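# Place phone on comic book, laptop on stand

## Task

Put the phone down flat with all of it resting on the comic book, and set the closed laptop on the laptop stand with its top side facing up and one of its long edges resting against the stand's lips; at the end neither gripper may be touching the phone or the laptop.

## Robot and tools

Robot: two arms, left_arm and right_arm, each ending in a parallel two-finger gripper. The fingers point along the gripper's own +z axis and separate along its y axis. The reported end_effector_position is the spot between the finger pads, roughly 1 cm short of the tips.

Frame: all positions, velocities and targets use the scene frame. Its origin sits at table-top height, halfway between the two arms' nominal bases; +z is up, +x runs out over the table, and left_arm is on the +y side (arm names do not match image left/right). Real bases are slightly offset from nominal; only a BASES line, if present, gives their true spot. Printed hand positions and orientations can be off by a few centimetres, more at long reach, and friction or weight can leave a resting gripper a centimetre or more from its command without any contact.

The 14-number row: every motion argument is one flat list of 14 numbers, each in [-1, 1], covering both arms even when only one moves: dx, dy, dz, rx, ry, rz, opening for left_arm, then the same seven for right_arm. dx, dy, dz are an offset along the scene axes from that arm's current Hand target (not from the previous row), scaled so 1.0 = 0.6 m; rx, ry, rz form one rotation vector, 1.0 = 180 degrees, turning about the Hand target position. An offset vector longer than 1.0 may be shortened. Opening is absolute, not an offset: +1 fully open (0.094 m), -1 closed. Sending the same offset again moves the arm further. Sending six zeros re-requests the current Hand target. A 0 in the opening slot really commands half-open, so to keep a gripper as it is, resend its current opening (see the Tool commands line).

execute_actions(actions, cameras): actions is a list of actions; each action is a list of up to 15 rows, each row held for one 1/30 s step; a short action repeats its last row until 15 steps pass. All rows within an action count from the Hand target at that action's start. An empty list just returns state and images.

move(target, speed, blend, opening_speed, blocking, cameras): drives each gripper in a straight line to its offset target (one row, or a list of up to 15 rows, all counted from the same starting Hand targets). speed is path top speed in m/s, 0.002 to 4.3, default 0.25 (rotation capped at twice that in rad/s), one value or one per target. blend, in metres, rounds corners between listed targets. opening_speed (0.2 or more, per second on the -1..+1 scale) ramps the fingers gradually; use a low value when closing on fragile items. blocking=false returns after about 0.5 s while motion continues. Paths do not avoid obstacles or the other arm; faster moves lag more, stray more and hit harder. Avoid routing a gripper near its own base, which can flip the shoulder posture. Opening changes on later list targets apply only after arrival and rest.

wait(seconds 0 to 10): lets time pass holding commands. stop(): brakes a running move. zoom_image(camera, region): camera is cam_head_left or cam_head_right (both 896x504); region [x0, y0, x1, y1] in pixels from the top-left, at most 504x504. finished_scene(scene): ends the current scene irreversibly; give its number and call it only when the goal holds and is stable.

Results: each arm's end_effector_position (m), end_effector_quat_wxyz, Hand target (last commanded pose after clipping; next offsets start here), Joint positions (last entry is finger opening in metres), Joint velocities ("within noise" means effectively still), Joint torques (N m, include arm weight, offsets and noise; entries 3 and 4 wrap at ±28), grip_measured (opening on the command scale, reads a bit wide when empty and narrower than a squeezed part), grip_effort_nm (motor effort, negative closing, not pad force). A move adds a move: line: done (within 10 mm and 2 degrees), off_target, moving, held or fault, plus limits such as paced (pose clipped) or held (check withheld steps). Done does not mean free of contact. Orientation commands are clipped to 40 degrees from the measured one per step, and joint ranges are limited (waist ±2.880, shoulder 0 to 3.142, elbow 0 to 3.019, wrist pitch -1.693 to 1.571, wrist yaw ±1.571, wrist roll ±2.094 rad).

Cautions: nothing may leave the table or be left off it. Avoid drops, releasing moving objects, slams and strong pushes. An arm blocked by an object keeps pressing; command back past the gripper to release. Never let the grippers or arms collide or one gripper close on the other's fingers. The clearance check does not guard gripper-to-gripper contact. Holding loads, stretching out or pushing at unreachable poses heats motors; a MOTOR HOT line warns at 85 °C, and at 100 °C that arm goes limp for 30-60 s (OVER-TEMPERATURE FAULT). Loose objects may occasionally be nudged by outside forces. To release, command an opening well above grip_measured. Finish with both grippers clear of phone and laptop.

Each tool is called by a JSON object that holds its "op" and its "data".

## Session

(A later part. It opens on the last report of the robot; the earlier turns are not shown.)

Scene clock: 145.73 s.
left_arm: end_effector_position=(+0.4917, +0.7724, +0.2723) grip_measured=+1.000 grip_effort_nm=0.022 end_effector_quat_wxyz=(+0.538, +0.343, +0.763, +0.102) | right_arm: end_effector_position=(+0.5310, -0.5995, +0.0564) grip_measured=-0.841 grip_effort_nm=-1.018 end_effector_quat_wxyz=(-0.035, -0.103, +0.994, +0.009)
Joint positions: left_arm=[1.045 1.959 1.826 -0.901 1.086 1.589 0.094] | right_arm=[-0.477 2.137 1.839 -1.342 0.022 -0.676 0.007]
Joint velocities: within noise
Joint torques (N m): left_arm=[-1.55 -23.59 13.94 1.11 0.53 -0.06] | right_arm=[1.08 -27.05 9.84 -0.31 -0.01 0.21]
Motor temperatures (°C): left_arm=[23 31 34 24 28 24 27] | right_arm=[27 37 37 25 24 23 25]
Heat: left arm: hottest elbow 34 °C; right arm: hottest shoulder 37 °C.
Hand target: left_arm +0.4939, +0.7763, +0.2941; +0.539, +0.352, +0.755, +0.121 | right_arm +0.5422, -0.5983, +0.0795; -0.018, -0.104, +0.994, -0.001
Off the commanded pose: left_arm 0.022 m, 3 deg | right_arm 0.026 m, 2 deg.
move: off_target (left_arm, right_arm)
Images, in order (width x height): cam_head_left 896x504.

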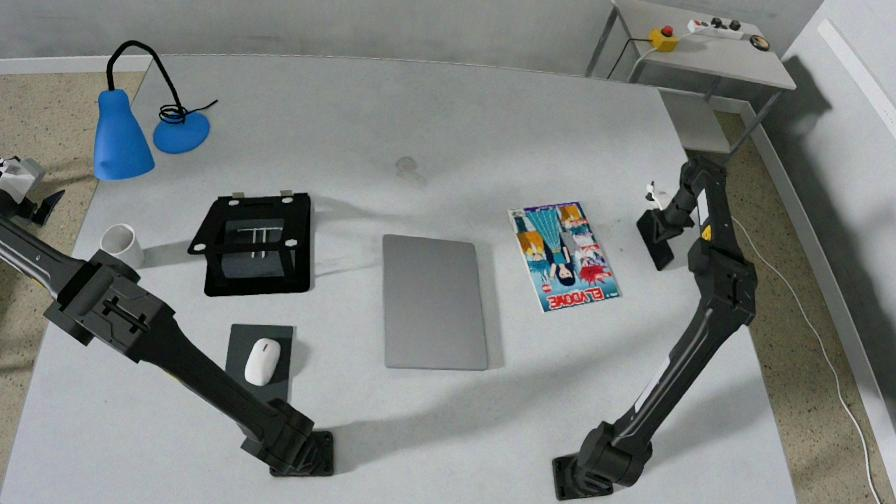

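{"op": "move", "data": {"target": [[0,0,0,0,0,0,1, 0.0,0.0,0.15,0,0,0.0,-0.93],[0,0,0,0,0,0,1,-0.045,0.397,0.15,0.299,0.064,0,-0.93]], "speed": 0.2, "blend": 0.03}}

{"op": "zoom_image", "data": {"camera": "cam_head_left", "region": [490, 160, 670, 320]}}

{"op": "zoom_image", "data": {"camera": "cam_head_right", "region": [500, 160, 680, 320]}}

Scene clock: 158.00 s.
left_arm: end_effector_position=(+0.4917, +0.7724, +0.2723) grip_measured=+1.000 grip_effort_nm=0.022 end_effector_quat_wxyz=(+0.538, +0.343, +0.763, +0.102) | right_arm: end_effector_position=(+0.5195, -0.3665, +0.1501) grip_measured=-0.842 grip_effort_nm=-1.038 end_effector_quat_wxyz=(+0.011, -0.061, +0.907, +0.417)
Joint positions: left_arm=[1.045 1.959 1.826 -0.901 1.086 1.589 0.094] | right_arm=[-0.331 2.021 1.724 -1.669 -0.787 -0.626 0.007]
Joint velocities: within noise
Joint torques (N m): left_arm=[-1.73 -23.24 13.72 0.95 0.51 -0.04] | right_arm=[1.03 -25.99 6.76 -0.91 -0.65 0.16]
Motor temperatures (°C): left_arm=[23 31 35 24 28 24 27] | right_arm=[27 39 38 25 24 23 26]
Heat: left arm: hottest elbow 35 °C; right arm: hottest shoulder 39 °C.
Hand target: left_arm +0.4939, +0.7763, +0.2941; +0.539, +0.352, +0.755, +0.121 | right_arm +0.5151, -0.3601, +0.1695; -0.065, -0.100, +0.881, +0.458
Off the commanded pose: left_arm 0.022 m, 3 deg | right_arm 0.021 m, 11 deg.
joint sent to its limit (right arm) — joint 4 (wrist pitch), lower limit. The joint targets are off in orientation, not in position.
move: off_target (left_arm, right_arm)

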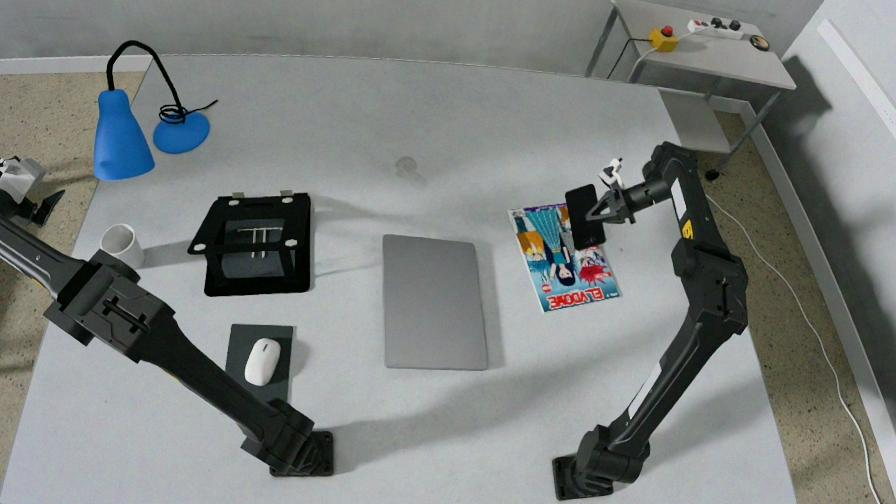

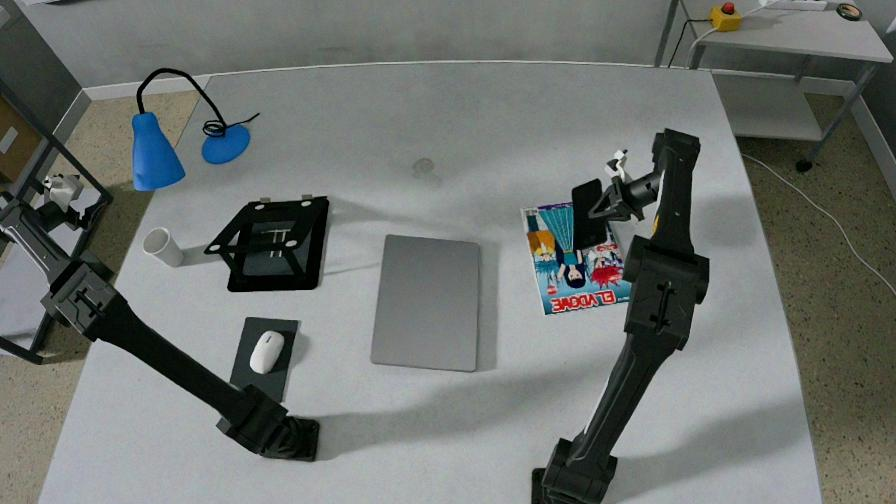

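Scaled by 2.800.

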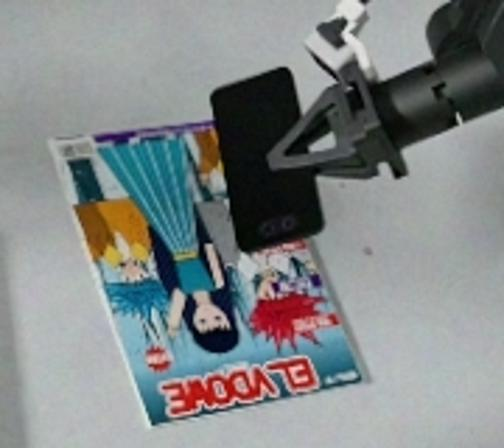

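Scaled by 2.800.

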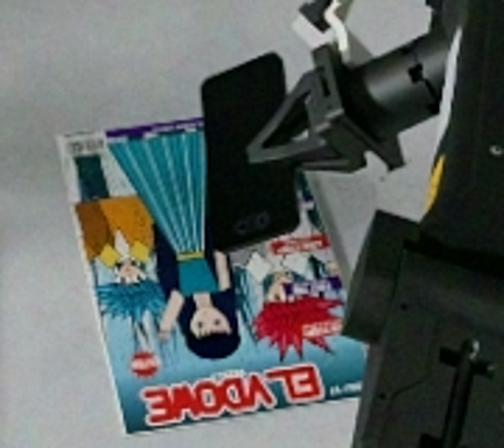

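{"op": "move", "data": {"target": [0,0,0,0,0,0,1, -0.03,0.025,-0.14,0,0,0.0,-0.93], "speed": 0.12}}

{"op": "zoom_image", "data": {"camera": "cam_head_left", "region": [490, 160, 670, 320]}}

{"op": "zoom_image", "data": {"camera": "cam_head_right", "region": [500, 160, 680, 320]}}

Scene clock: 166.50 s.
left_arm: end_effector_position=(+0.4917, +0.7724, +0.2723) grip_measured=+1.000 grip_effort_nm=0.022 end_effector_quat_wxyz=(+0.538, +0.343, +0.763, +0.102) | right_arm: end_effector_position=(+0.4995, -0.3522, +0.0882) grip_measured=-0.842 grip_effort_nm=-1.038 end_effector_quat_wxyz=(-0.035, -0.087, +0.893, +0.440)
Joint positions: left_arm=[1.045 1.959 1.826 -0.901 1.086 1.589 0.094] | right_arm=[-0.315 2.107 1.66 -1.669 -0.776 -0.732 0.007]
Joint velocities: within noise
Joint torques (N m): left_arm=[-1.61 -24 13.67 1.07 0.49 -0.02] | right_arm=[1.14 -22.07 6.75 -1.16 -0.48 0.05]
Motor temperatures (°C): left_arm=[23 31 35 24 28 24 27] | right_arm=[27 40 37 25 24 23 26]
Heat: left arm: hottest elbow 35 °C; right arm: hottest shoulder 40 °C.
Hand target: left_arm +0.4939, +0.7763, +0.2941; +0.539, +0.352, +0.755, +0.121 | right_arm +0.4972, -0.3451, +0.0856; -0.065, -0.100, +0.881, +0.458
Off the commanded pose: left_arm 0.022 m, 3 deg | right_arm 0.008 m, 5 deg.
joint sent to its limit (right arm) — joint 4 (wrist pitch), lower limit. The joint targets are off in orientation, not in position.
move: off_target (left_arm, right_arm)

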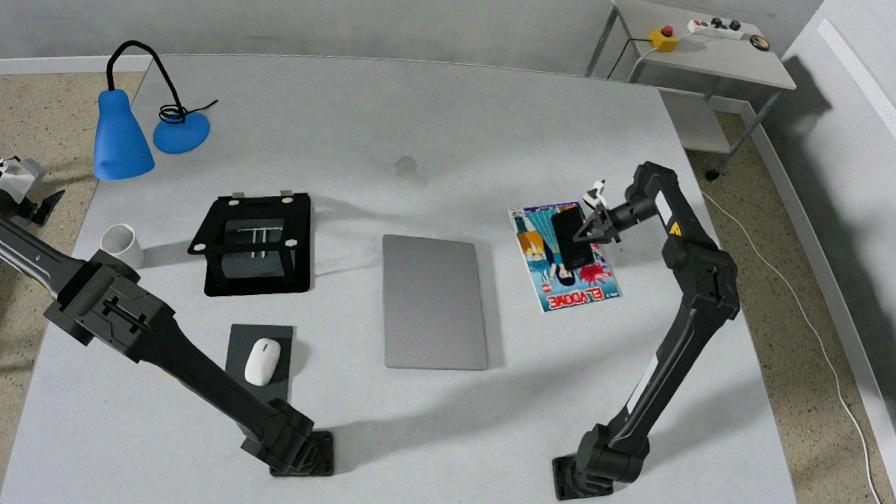

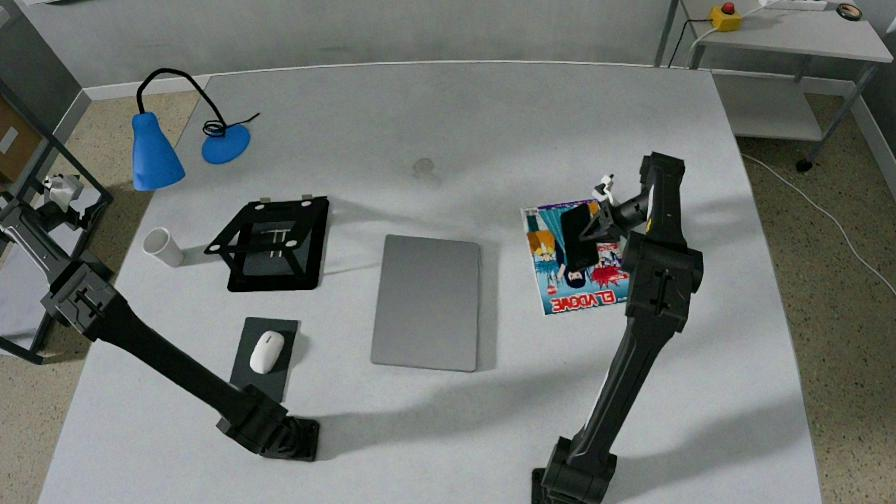

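Scaled by 2.800.

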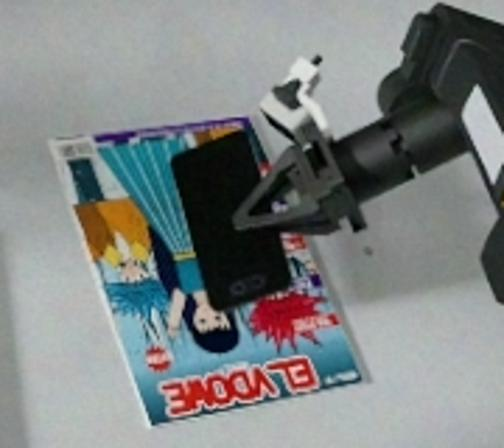

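Scaled by 2.800.

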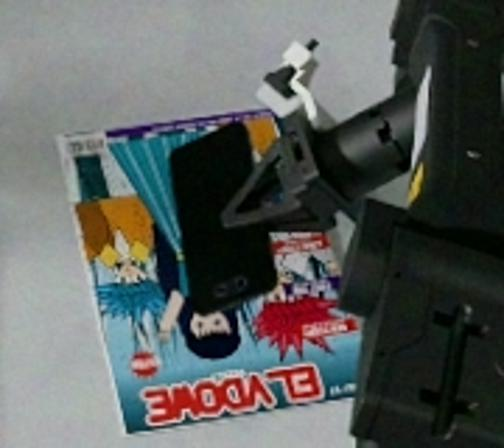

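{"op": "move", "data": {"target": [0,0,0,0,0,0,1, 0,0,-0.058,0,0,0.0,-0.93], "speed": 0.08}}

{"op": "zoom_image", "data": {"camera": "cam_head_left", "region": [490, 160, 670, 320]}}

{"op": "zoom_image", "data": {"camera": "cam_head_right", "region": [500, 160, 680, 320]}}

Scene clock: 171.00 s.
left_arm: end_effector_position=(+0.4917, +0.7724, +0.2723) grip_measured=+1.000 grip_effort_nm=0.022 end_effector_quat_wxyz=(+0.538, +0.343, +0.763, +0.102) | right_arm: end_effector_position=(+0.4946, -0.3509, +0.0505) grip_measured=-0.842 grip_effort_nm=-1.043 end_effector_quat_wxyz=(-0.058, -0.092, +0.885, +0.453)
Joint positions: left_arm=[1.045 1.959 1.826 -0.901 1.086 1.589 0.094] | right_arm=[-0.314 2.183 1.66 -1.669 -0.772 -0.774 0.007]
Joint velocities: within noise
Joint torques (N m): left_arm=[-1.49 -22.71 13.64 1.21 0.54 -0.04] | right_arm=[1.26 -22.42 7.32 -1.26 -0.45 0.05]
Motor temperatures (°C): left_arm=[23 31 35 24 28 24 27] | right_arm=[27 39 36 25 24 23 26]
Heat: left arm: hottest elbow 35 °C; right arm: hottest shoulder 39 °C.
Hand target: left_arm +0.4939, +0.7763, +0.2941; +0.539, +0.352, +0.755, +0.121 | right_arm +0.4972, -0.3451, +0.0507; -0.065, -0.100, +0.881, +0.458
Off the commanded pose: left_arm 0.022 m, 3 deg | right_arm 0.006 m, 2 deg.
joint sent to its limit (right arm) — joint 4 (wrist pitch), lower limit. The joint targets still meet the commanded pose.
move: off_target (left_arm)

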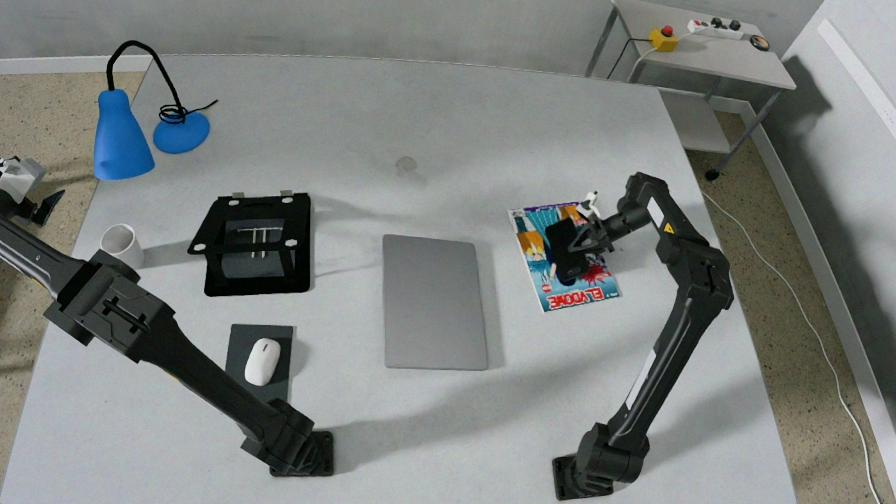

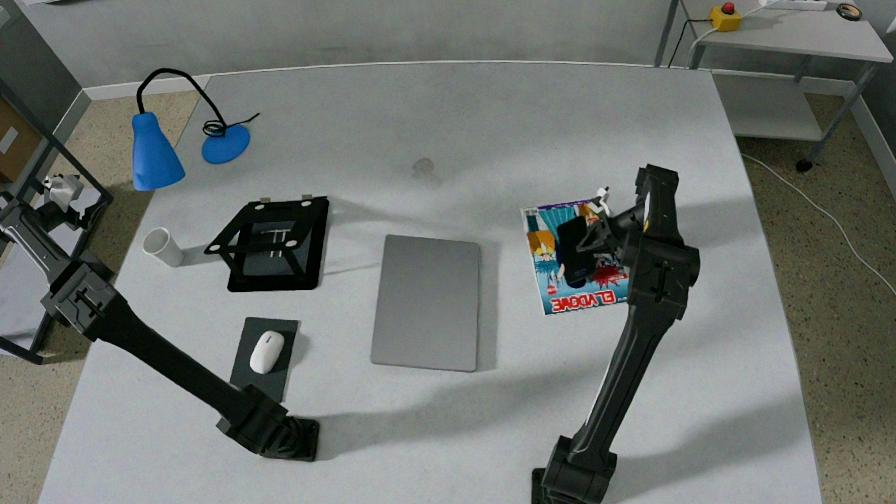

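Scaled by 2.800.

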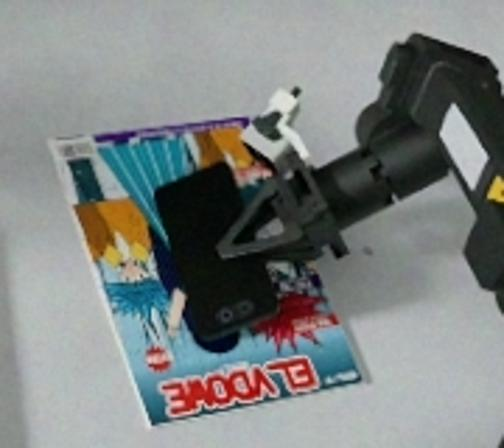

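Scaled by 2.800.

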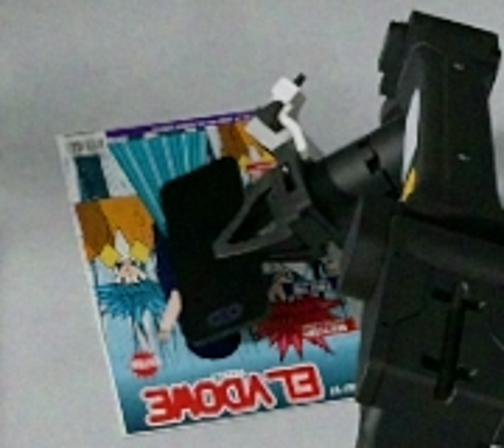

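{"op": "move", "data": {"target": [0,0,0,0,0,0,1, 0.0,0,-0.022,0.049,0.01,0.0,-0.93], "speed": 0.08}}

{"op": "zoom_image", "data": {"camera": "cam_head_left", "region": [490, 160, 670, 320]}}

{"op": "zoom_image", "data": {"camera": "cam_head_right", "region": [500, 160, 680, 320]}}

Scene clock: 178.00 s.
left_arm: end_effector_position=(+0.4917, +0.7724, +0.2723) grip_measured=+1.000 grip_effort_nm=0.027 end_effector_quat_wxyz=(+0.538, +0.343, +0.763, +0.102) | right_arm: end_effector_position=(+0.5028, -0.3431, +0.0471) grip_measured=-0.842 grip_effort_nm=-1.038 end_effector_quat_wxyz=(-0.027, -0.092, +0.865, +0.492)
Joint positions: left_arm=[1.045 1.959 1.826 -0.901 1.086 1.589 0.094] | right_arm=[-0.317 2.21 1.66 -1.669 -0.87 -0.832 0.007]
Joint velocities: within noise
Joint torques (N m): left_arm=[-1.08 -23.06 13.48 1.09 0.5 -0.02] | right_arm=[-0.21 -21.77 5.5 -1.26 -0.61 0.04]
Motor temperatures (°C): left_arm=[23 31 35 24 28 24 27] | right_arm=[27 39 36 25 24 23 27]
Heat: left arm: hottest elbow 35 °C; right arm: hottest shoulder 39 °C.
Hand target: left_arm +0.4939, +0.7763, +0.2941; +0.539, +0.352, +0.755, +0.121 | right_arm +0.4972, -0.3452, +0.0376; -0.071, -0.098, +0.842, +0.526
Off the commanded pose: left_arm 0.022 m, 3 deg | right_arm 0.011 m, 7 deg.
joint sent to its limit (right arm) — joint 4 (wrist pitch), lower limit. The joint targets are off in orientation, not in position.
move: off_target (left_arm, right_arm)

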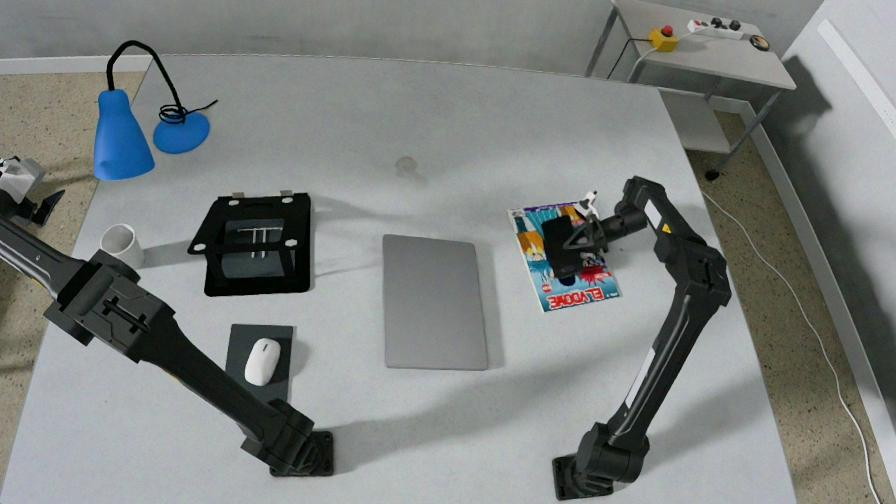

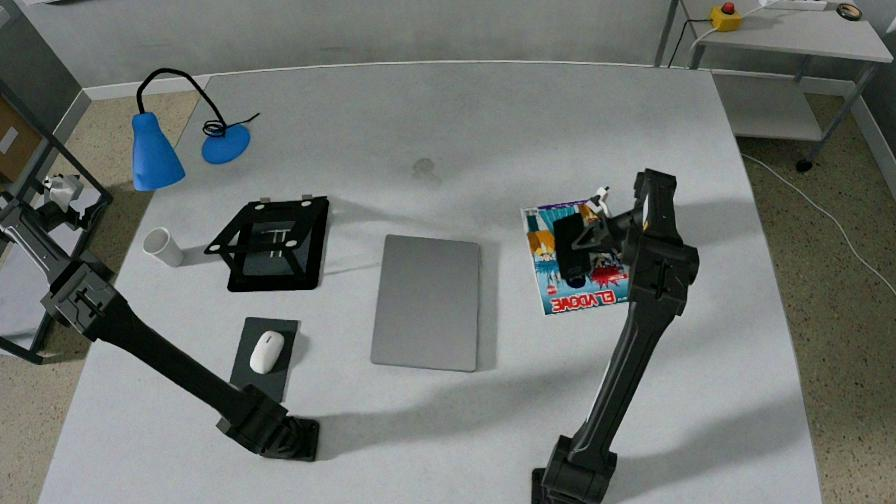

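Scaled by 2.800.

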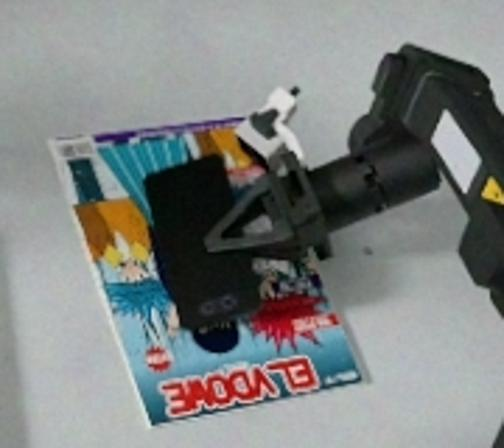

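Scaled by 2.800.

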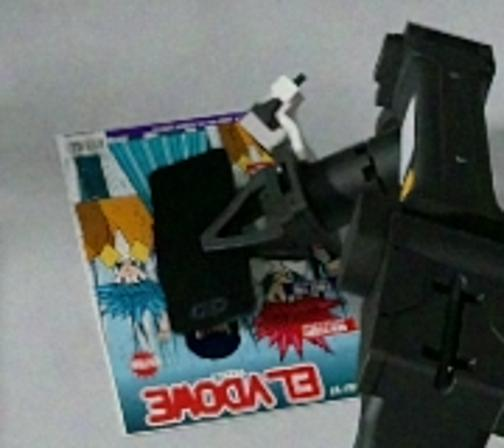

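{"op": "move", "data": {"target": [0,0,0,0,0,0,1, 0.0,0,-0.012,0,0,0.0,-0.93], "speed": 0.06}}

{"op": "zoom_image", "data": {"camera": "cam_head_left", "region": [490, 160, 670, 320]}}

{"op": "zoom_image", "data": {"camera": "cam_head_right", "region": [500, 160, 680, 320]}}

Scene clock: 181.30 s.
left_arm: end_effector_position=(+0.4917, +0.7724, +0.2723) grip_measured=+1.000 grip_effort_nm=0.022 end_effector_quat_wxyz=(+0.538, +0.343, +0.763, +0.102) | right_arm: end_effector_position=(+0.5018, -0.3427, +0.0408) grip_measured=-0.842 grip_effort_nm=-1.043 end_effector_quat_wxyz=(-0.030, -0.092, +0.864, +0.494)
Joint positions: left_arm=[1.045 1.959 1.826 -0.901 1.086 1.589 0.094] | right_arm=[-0.317 2.223 1.66 -1.669 -0.87 -0.839 0.007]
Joint velocities: within noise
Joint torques (N m): left_arm=[-1.44 -23.94 13.67 1.18 0.51 -0.02] | right_arm=[-0.21 -21.48 5.75 -1.28 -0.55 -0.01]
Motor temperatures (°C): left_arm=[23 31 35 24 28 24 27] | right_arm=[27 38 36 25 24 23 27]
Heat: left arm: hottest elbow 35 °C; right arm: hottest shoulder 38 °C.
Hand target: left_arm +0.4939, +0.7763, +0.2941; +0.539, +0.352, +0.755, +0.121 | right_arm +0.4972, -0.3452, +0.0303; -0.071, -0.098, +0.842, +0.526
Off the commanded pose: left_arm 0.022 m, 3 deg | right_arm 0.012 m, 6 deg.
joint sent to its limit (right arm) — joint 4 (wrist pitch), lower limit. The joint targets are off in orientation, not in position.
move: off_target (left_arm, right_arm)

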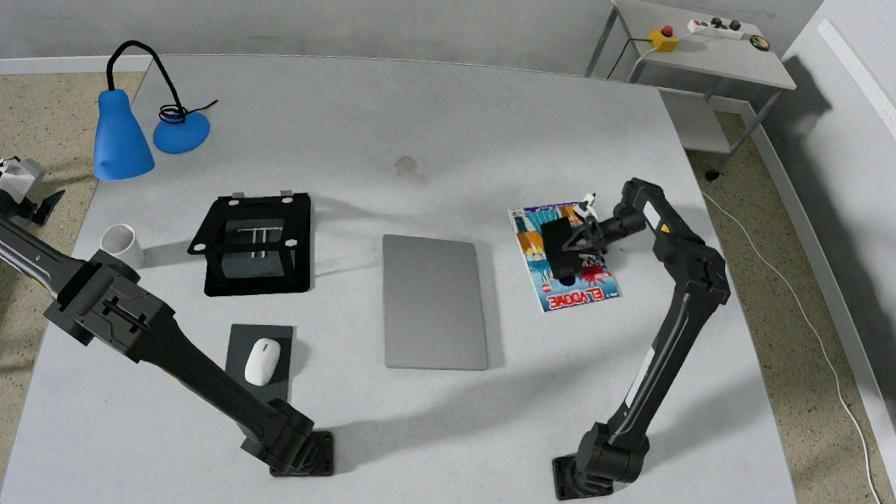

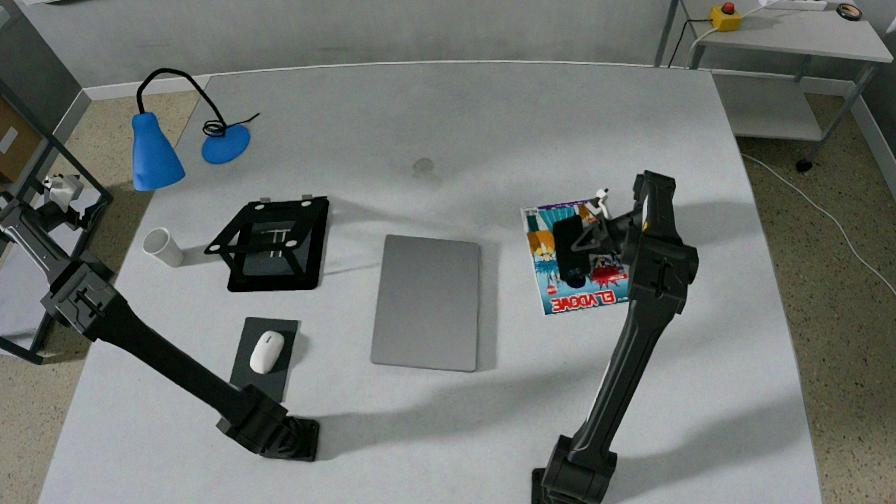

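Scaled by 2.800.

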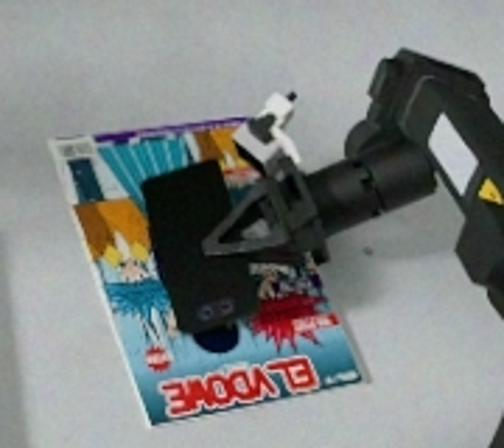

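Scaled by 2.800.

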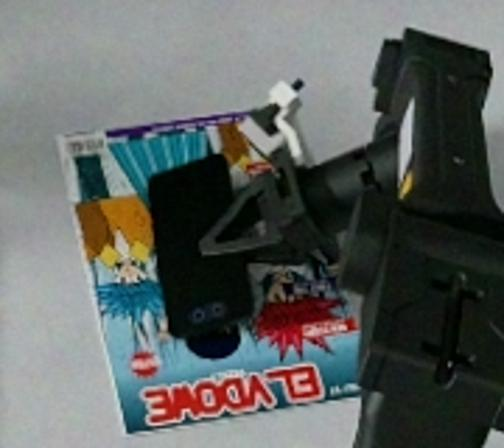

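{"op": "move", "data": {"target": [0,0,0,0,0,0,1, 0.0,0,-0.012,0,0,0.0,-0.93], "speed": 0.06, "cameras": ["cam_head_left"]}}

{"op": "zoom_image", "data": {"camera": "cam_head_left", "region": [520, 190, 640, 290]}}

Scene clock: 184.13 s.
left_arm: end_effector_position=(+0.4917, +0.7724, +0.2723) grip_measured=+1.000 grip_effort_nm=0.027 end_effector_quat_wxyz=(+0.538, +0.343, +0.763, +0.102) | right_arm: end_effector_position=(+0.5013, -0.3421, +0.0391) grip_measured=-0.842 grip_effort_nm=-1.033 end_effector_quat_wxyz=(-0.032, -0.089, +0.862, +0.497)
Joint positions: left_arm=[1.045 1.959 1.826 -0.901 1.086 1.589 0.094] | right_arm=[-0.317 2.228 1.66 -1.672 -0.874 -0.84 0.007]
Joint velocities: within noise
Joint torques (N m): left_arm=[-2.26 -23.24 13.72 1.1 0.48 -0.08] | right_arm=[-0.09 -20.72 6.05 -1.22 -0.39 -0.08]
Motor temperatures (°C): left_arm=[23 31 35 24 28 24 27] | right_arm=[27 39 35 25 24 23 27]
Heat: left arm: hottest elbow 35 °C; right arm: hottest shoulder 39 °C.
Hand target: left_arm +0.4939, +0.7763, +0.2941; +0.539, +0.352, +0.755, +0.121 | right_arm +0.4972, -0.3452, +0.0230; -0.071, -0.098, +0.842, +0.526
Off the commanded pose: left_arm 0.022 m, 3 deg | right_arm 0.017 m, 6 deg.
joint sent to its limit (right arm) — joint 4 (wrist pitch), lower limit. The joint targets are off in orientation, not in position.
move: off_target (left_arm, right_arm)
Images, in order (width x height): cam_head_left 896x504.

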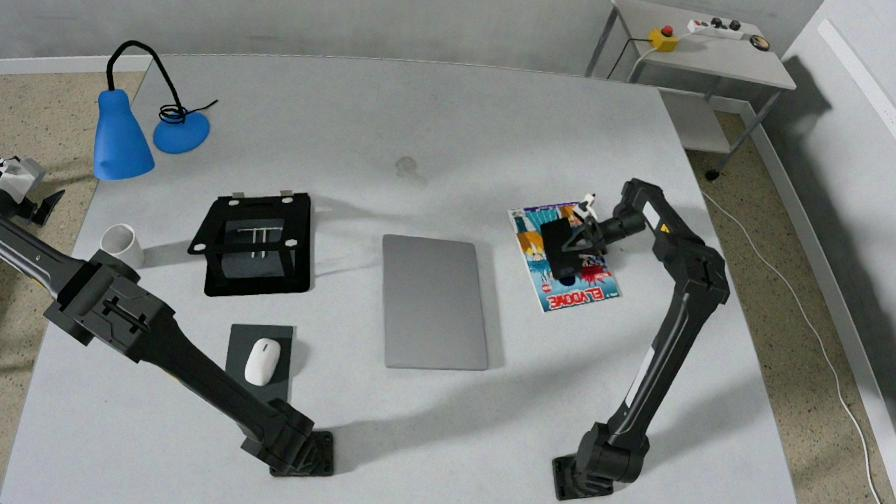

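Scaled by 4.200.

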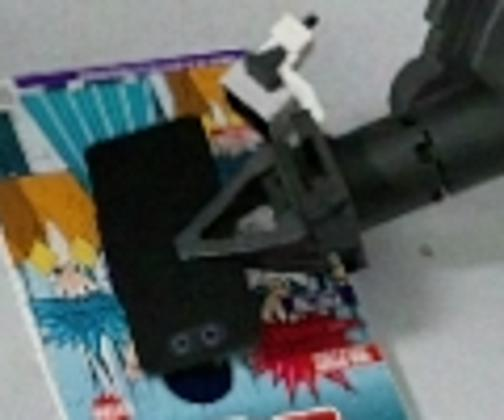

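{"op": "move", "data": {"target": [0,0,0,0,0,0,1, 0.0,0,0.018,0,0,0.0,-0.4], "speed": 0.06, "opening_speed": 0.25, "cameras": ["cam_head_left"]}}

{"op": "zoom_image", "data": {"camera": "cam_head_left", "region": [520, 190, 640, 290]}}

Scene clock: 191.50 s.
left_arm: end_effector_position=(+0.4917, +0.7724, +0.2723) grip_measured=+1.000 grip_effort_nm=0.022 end_effector_quat_wxyz=(+0.538, +0.343, +0.763, +0.102) | right_arm: end_effector_position=(+0.5012, -0.3421, +0.0391) grip_measured=-0.402 grip_effort_nm=0.056 end_effector_quat_wxyz=(-0.032, -0.090, +0.862, +0.497)
Joint positions: left_arm=[1.045 1.959 1.826 -0.901 1.086 1.589 0.094] | right_arm=[-0.317 2.228 1.66 -1.673 -0.873 -0.84 0.028]
Joint velocities: within noise
Joint torques (N m): left_arm=[-1.14 -23.47 13.57 1.26 0.53 -0.02] | right_arm=[-0.15 -22.83 5.61 -1.16 -0.44 0.04]
Motor temperatures (°C): left_arm=[23 31 35 24 28 24 27] | right_arm=[27 39 35 25 24 23 27]
Heat: left arm: hottest elbow 35 °C; right arm: hottest shoulder 39 °C.
Hand target: left_arm +0.4939, +0.7763, +0.2941; +0.539, +0.352, +0.755, +0.121 | right_arm +0.4972, -0.3452, +0.0339; -0.071, -0.098, +0.842, +0.526
Off the commanded pose: left_arm 0.022 m, 3 deg | right_arm 0.007 m, 6 deg.
joint sent to its limit (right arm) — joint 4 (wrist pitch), lower limit. The joint targets are off in orientation, not in position.
move: off_target (left_arm, right_arm)
Images, in order (width x height): cam_head_left 896x504.

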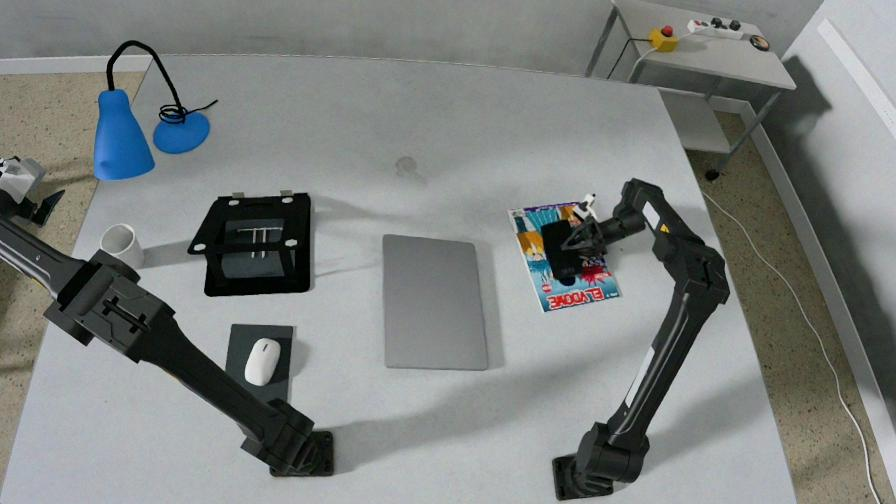

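Scaled by 4.200.

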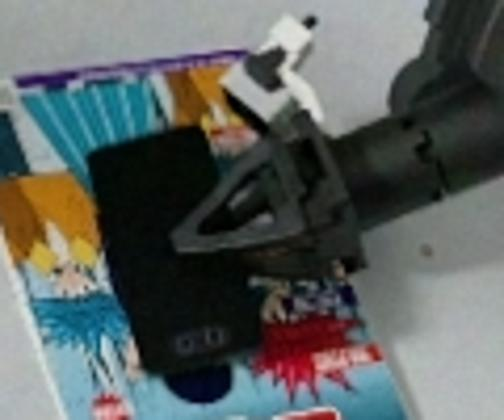

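{"op": "move", "data": {"target": [[0,0,0,0,0,0,1, 0.028,-0.13,0,0,0,0.0,-0.4],[0,0,0,0,0,0,1, 0.042,-0.195,0.1,0,0,0.0,-0.4]], "speed": 0.06, "cameras": ["cam_head_left"]}}

{"op": "zoom_image", "data": {"camera": "cam_head_left", "region": [490, 160, 670, 320]}}

Scene clock: 200.90 s.
left_arm: end_effector_position=(+0.4917, +0.7724, +0.2723) grip_measured=+1.000 grip_effort_nm=0.022 end_effector_quat_wxyz=(+0.538, +0.343, +0.763, +0.102) | right_arm: end_effector_position=(+0.5094, -0.4486, +0.0727) grip_measured=-0.401 grip_effort_nm=0.056 end_effector_quat_wxyz=(+0.026, -0.035, +0.892, +0.451)
Joint positions: left_arm=[1.045 1.959 1.826 -0.901 1.086 1.589 0.094] | right_arm=[-0.483 2.186 1.746 -1.673 -0.807 -0.793 0.028]
Joint velocities: within noise
Joint torques (N m): left_arm=[-1.14 -23.88 13.64 1.05 0.54 0.01] | right_arm=[-0.38 -24.94 10.24 -1.01 -0.42 0.15]
Motor temperatures (°C): left_arm=[23 32 35 24 28 24 27] | right_arm=[27 40 35 25 24 23 26]
Heat: left arm: hottest elbow 35 °C; right arm: hottest shoulder 40 °C.
Hand target: left_arm +0.4939, +0.7763, +0.2941; +0.539, +0.352, +0.755, +0.121 | right_arm +0.5224, -0.4621, +0.0940; -0.071, -0.098, +0.842, +0.526
Off the commanded pose: left_arm 0.022 m, 3 deg | right_arm 0.028 m, 17 deg.
joint sent to its limit (right arm) — joint 4 (wrist pitch), lower limit. The joint targets are off in orientation, not in position.
move: off_target (left_arm, right_arm)
Images, in order (width x height): cam_head_left 896x504.

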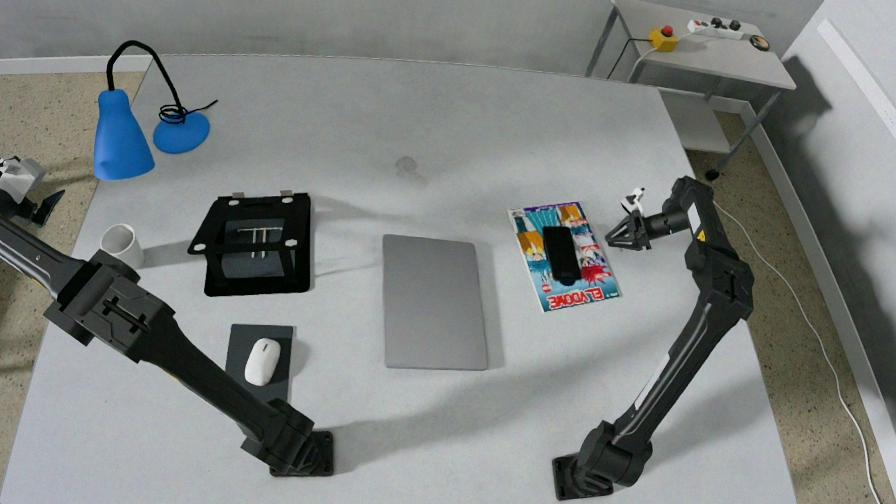

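Scaled by 2.800.

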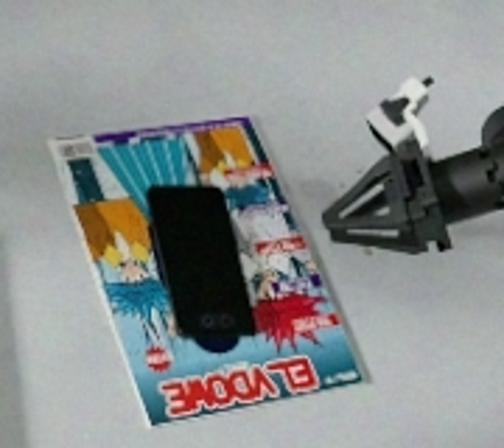

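{"op": "zoom_image", "data": {"camera": "cam_head_left", "region": [375, 340, 435, 376]}}

{"op": "zoom_image", "data": {"camera": "cam_head_left", "region": [440, 340, 500, 376]}}

{"op": "zoom_image", "data": {"camera": "cam_head_left", "region": [180, 180, 320, 304]}}

{"op": "zoom_image", "data": {"camera": "cam_head_left", "region": [215, 310, 315, 410]}}

Scaled by 8.400.

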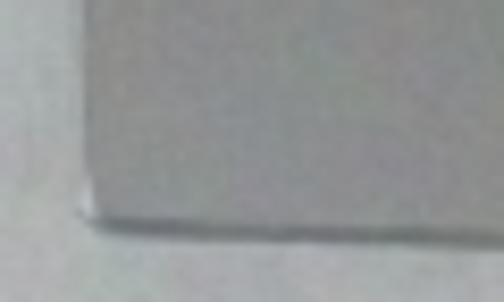

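Scaled by 8.400.

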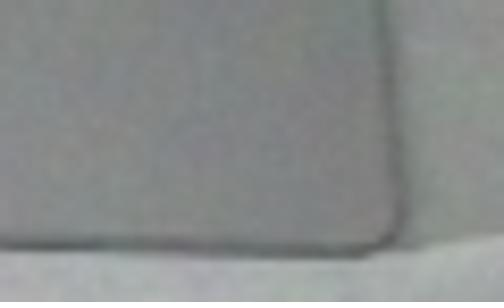

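Scaled by 3.600.

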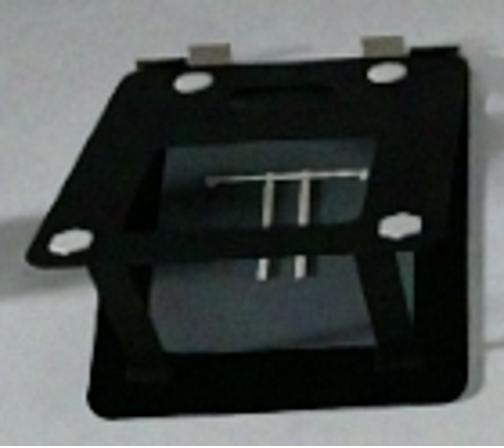

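Scaled by 5.040.

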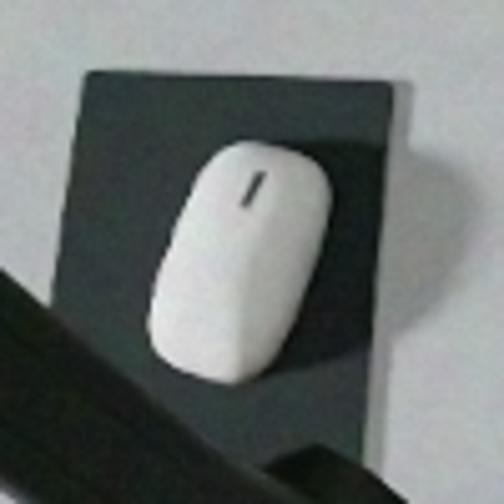

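{"op": "zoom_image", "data": {"camera": "cam_head_right", "region": [365, 345, 405, 375]}}

{"op": "zoom_image", "data": {"camera": "cam_head_right", "region": [455, 345, 495, 375]}}

{"op": "zoom_image", "data": {"camera": "cam_head_left", "region": [465, 345, 505, 375]}}

{"op": "zoom_image", "data": {"camera": "cam_head_left", "region": [455, 230, 505, 270]}}

This scene's latest camera images include none from cam_head_right. They are from: cam_head_left. cam_head_right's image comes with the result of a call that names it in "cameras".

This scene's latest camera images include none from cam_head_right. They are from: cam_head_left. cam_head_right's image comes with the result of a call that names it in "cameras".

Scaled by 12.600.

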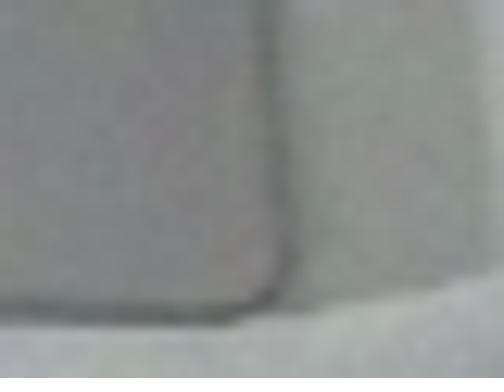

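Scaled by 10.080.

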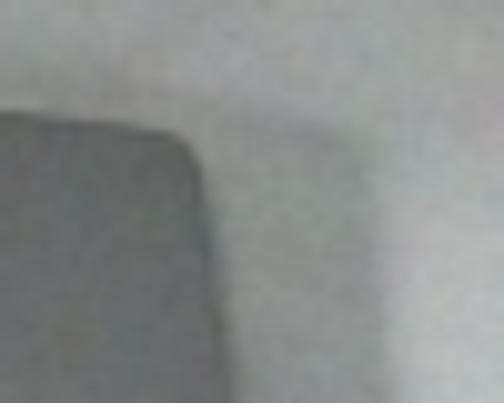

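{"op": "move", "data": {"target": [[-0.13,-0.4,0.1,-0.15,0.228,0.03,1, 0,0,0,0,0,0,-0.4],[-0.267,-0.793,0.06,-0.3,0.457,0.06,0, 0,0,0,0,0,0,-0.4]], "blend": 0.05, "speed": 0.3}}

{"op": "zoom_image", "data": {"camera": "cam_head_right", "region": [365, 345, 405, 375]}}

{"op": "zoom_image", "data": {"camera": "cam_head_right", "region": [455, 345, 495, 375]}}

Scene clock: 277.60 s.
left_arm: end_effector_position=(+0.3387, +0.3061, +0.3295) grip_measured=+0.003 grip_effort_nm=-0.085 end_effector_quat_wxyz=(+0.171, -0.050, +0.934, -0.311) | right_arm: end_effector_position=(+0.5094, -0.4486, +0.0727) grip_measured=-0.401 grip_effort_nm=0.056 end_effector_quat_wxyz=(+0.026, -0.035, +0.892, +0.451)
Joint positions: left_arm=[0.547 1.114 1.197 -1.672 0.726 0.475 0.047] | right_arm=[-0.483 2.186 1.746 -1.673 -0.807 -0.792 0.028]
Joint velocities: within noise
Joint torques (N m): left_arm=[-1.61 -8.41 9.47 -0.21 0.51 -0.03] | right_arm=[-0.38 -25.35 10.28 -0.98 -0.43 0.16]
Motor temperatures (°C): left_arm=[23 32 36 24 28 24 27] | right_arm=[27 40 37 25 24 23 25]
Heat: left arm: hottest elbow 36 °C; right arm: hottest shoulder 40 °C.
Hand target: left_arm +0.3337, +0.3005, +0.3301; +0.009, +0.019, +0.911, -0.413 | right_arm +0.5224, -0.4621, +0.0940; -0.071, -0.098, +0.842, +0.526
Off the commanded pose: left_arm 0.007 m, 23 deg | right_arm 0.028 m, 17 deg.
joint sent to its limit (left arm) — joint 4 (wrist pitch), lower limit. The joint targets are off in orientation, not in position.
joint sent to its limit (right arm) — joint 4 (wrist pitch), lower limit. The joint targets are off in orientation, not in position.
move: off_target (left_arm, right_arm); target 2's new opening was sent with left_arm's hand 0.008 m and 23 deg from that target

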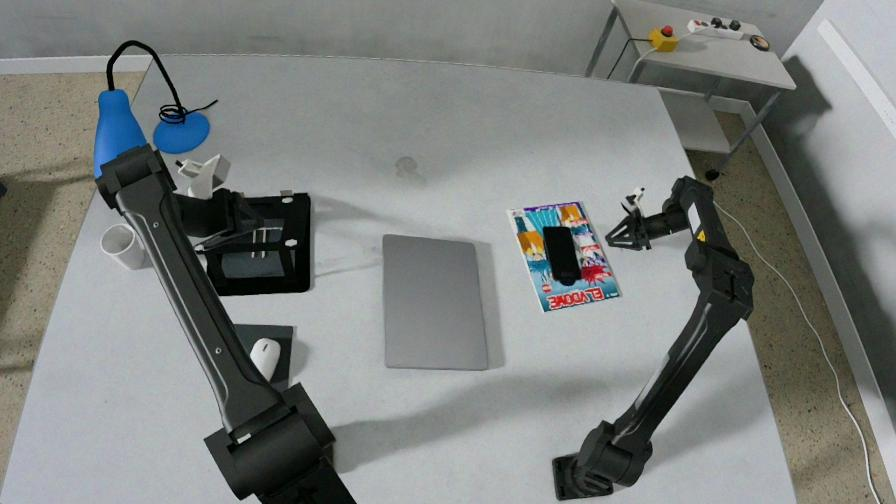

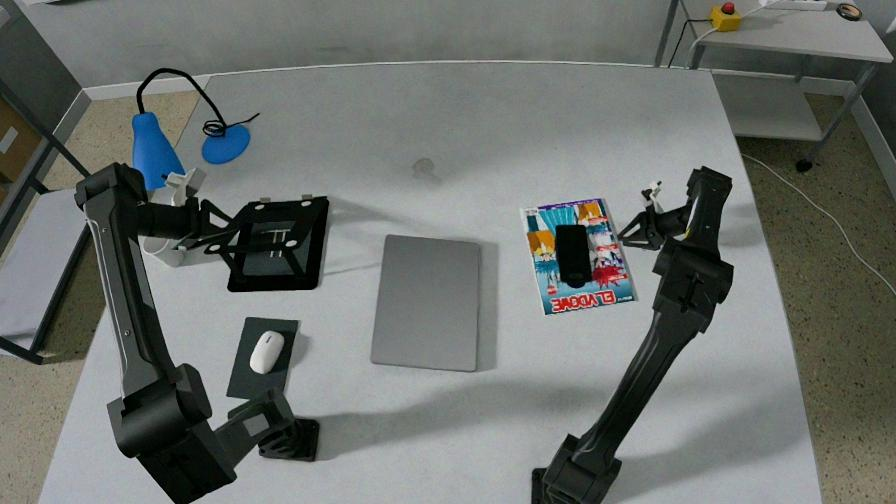

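Scaled by 12.600.

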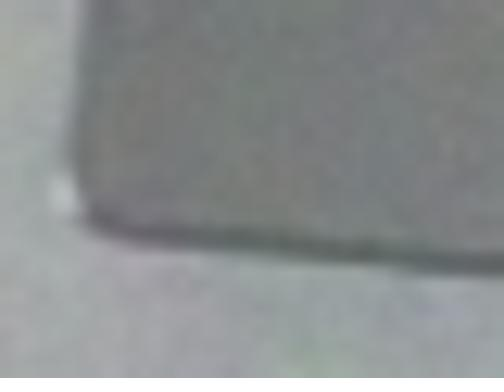

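Scaled by 12.600.

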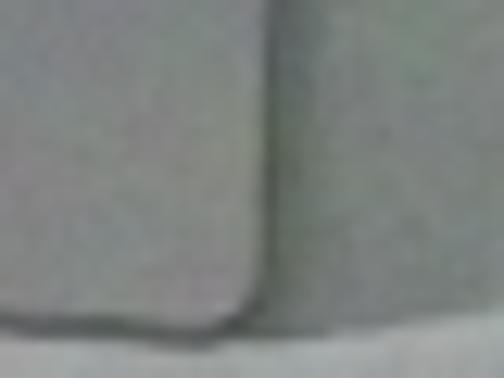

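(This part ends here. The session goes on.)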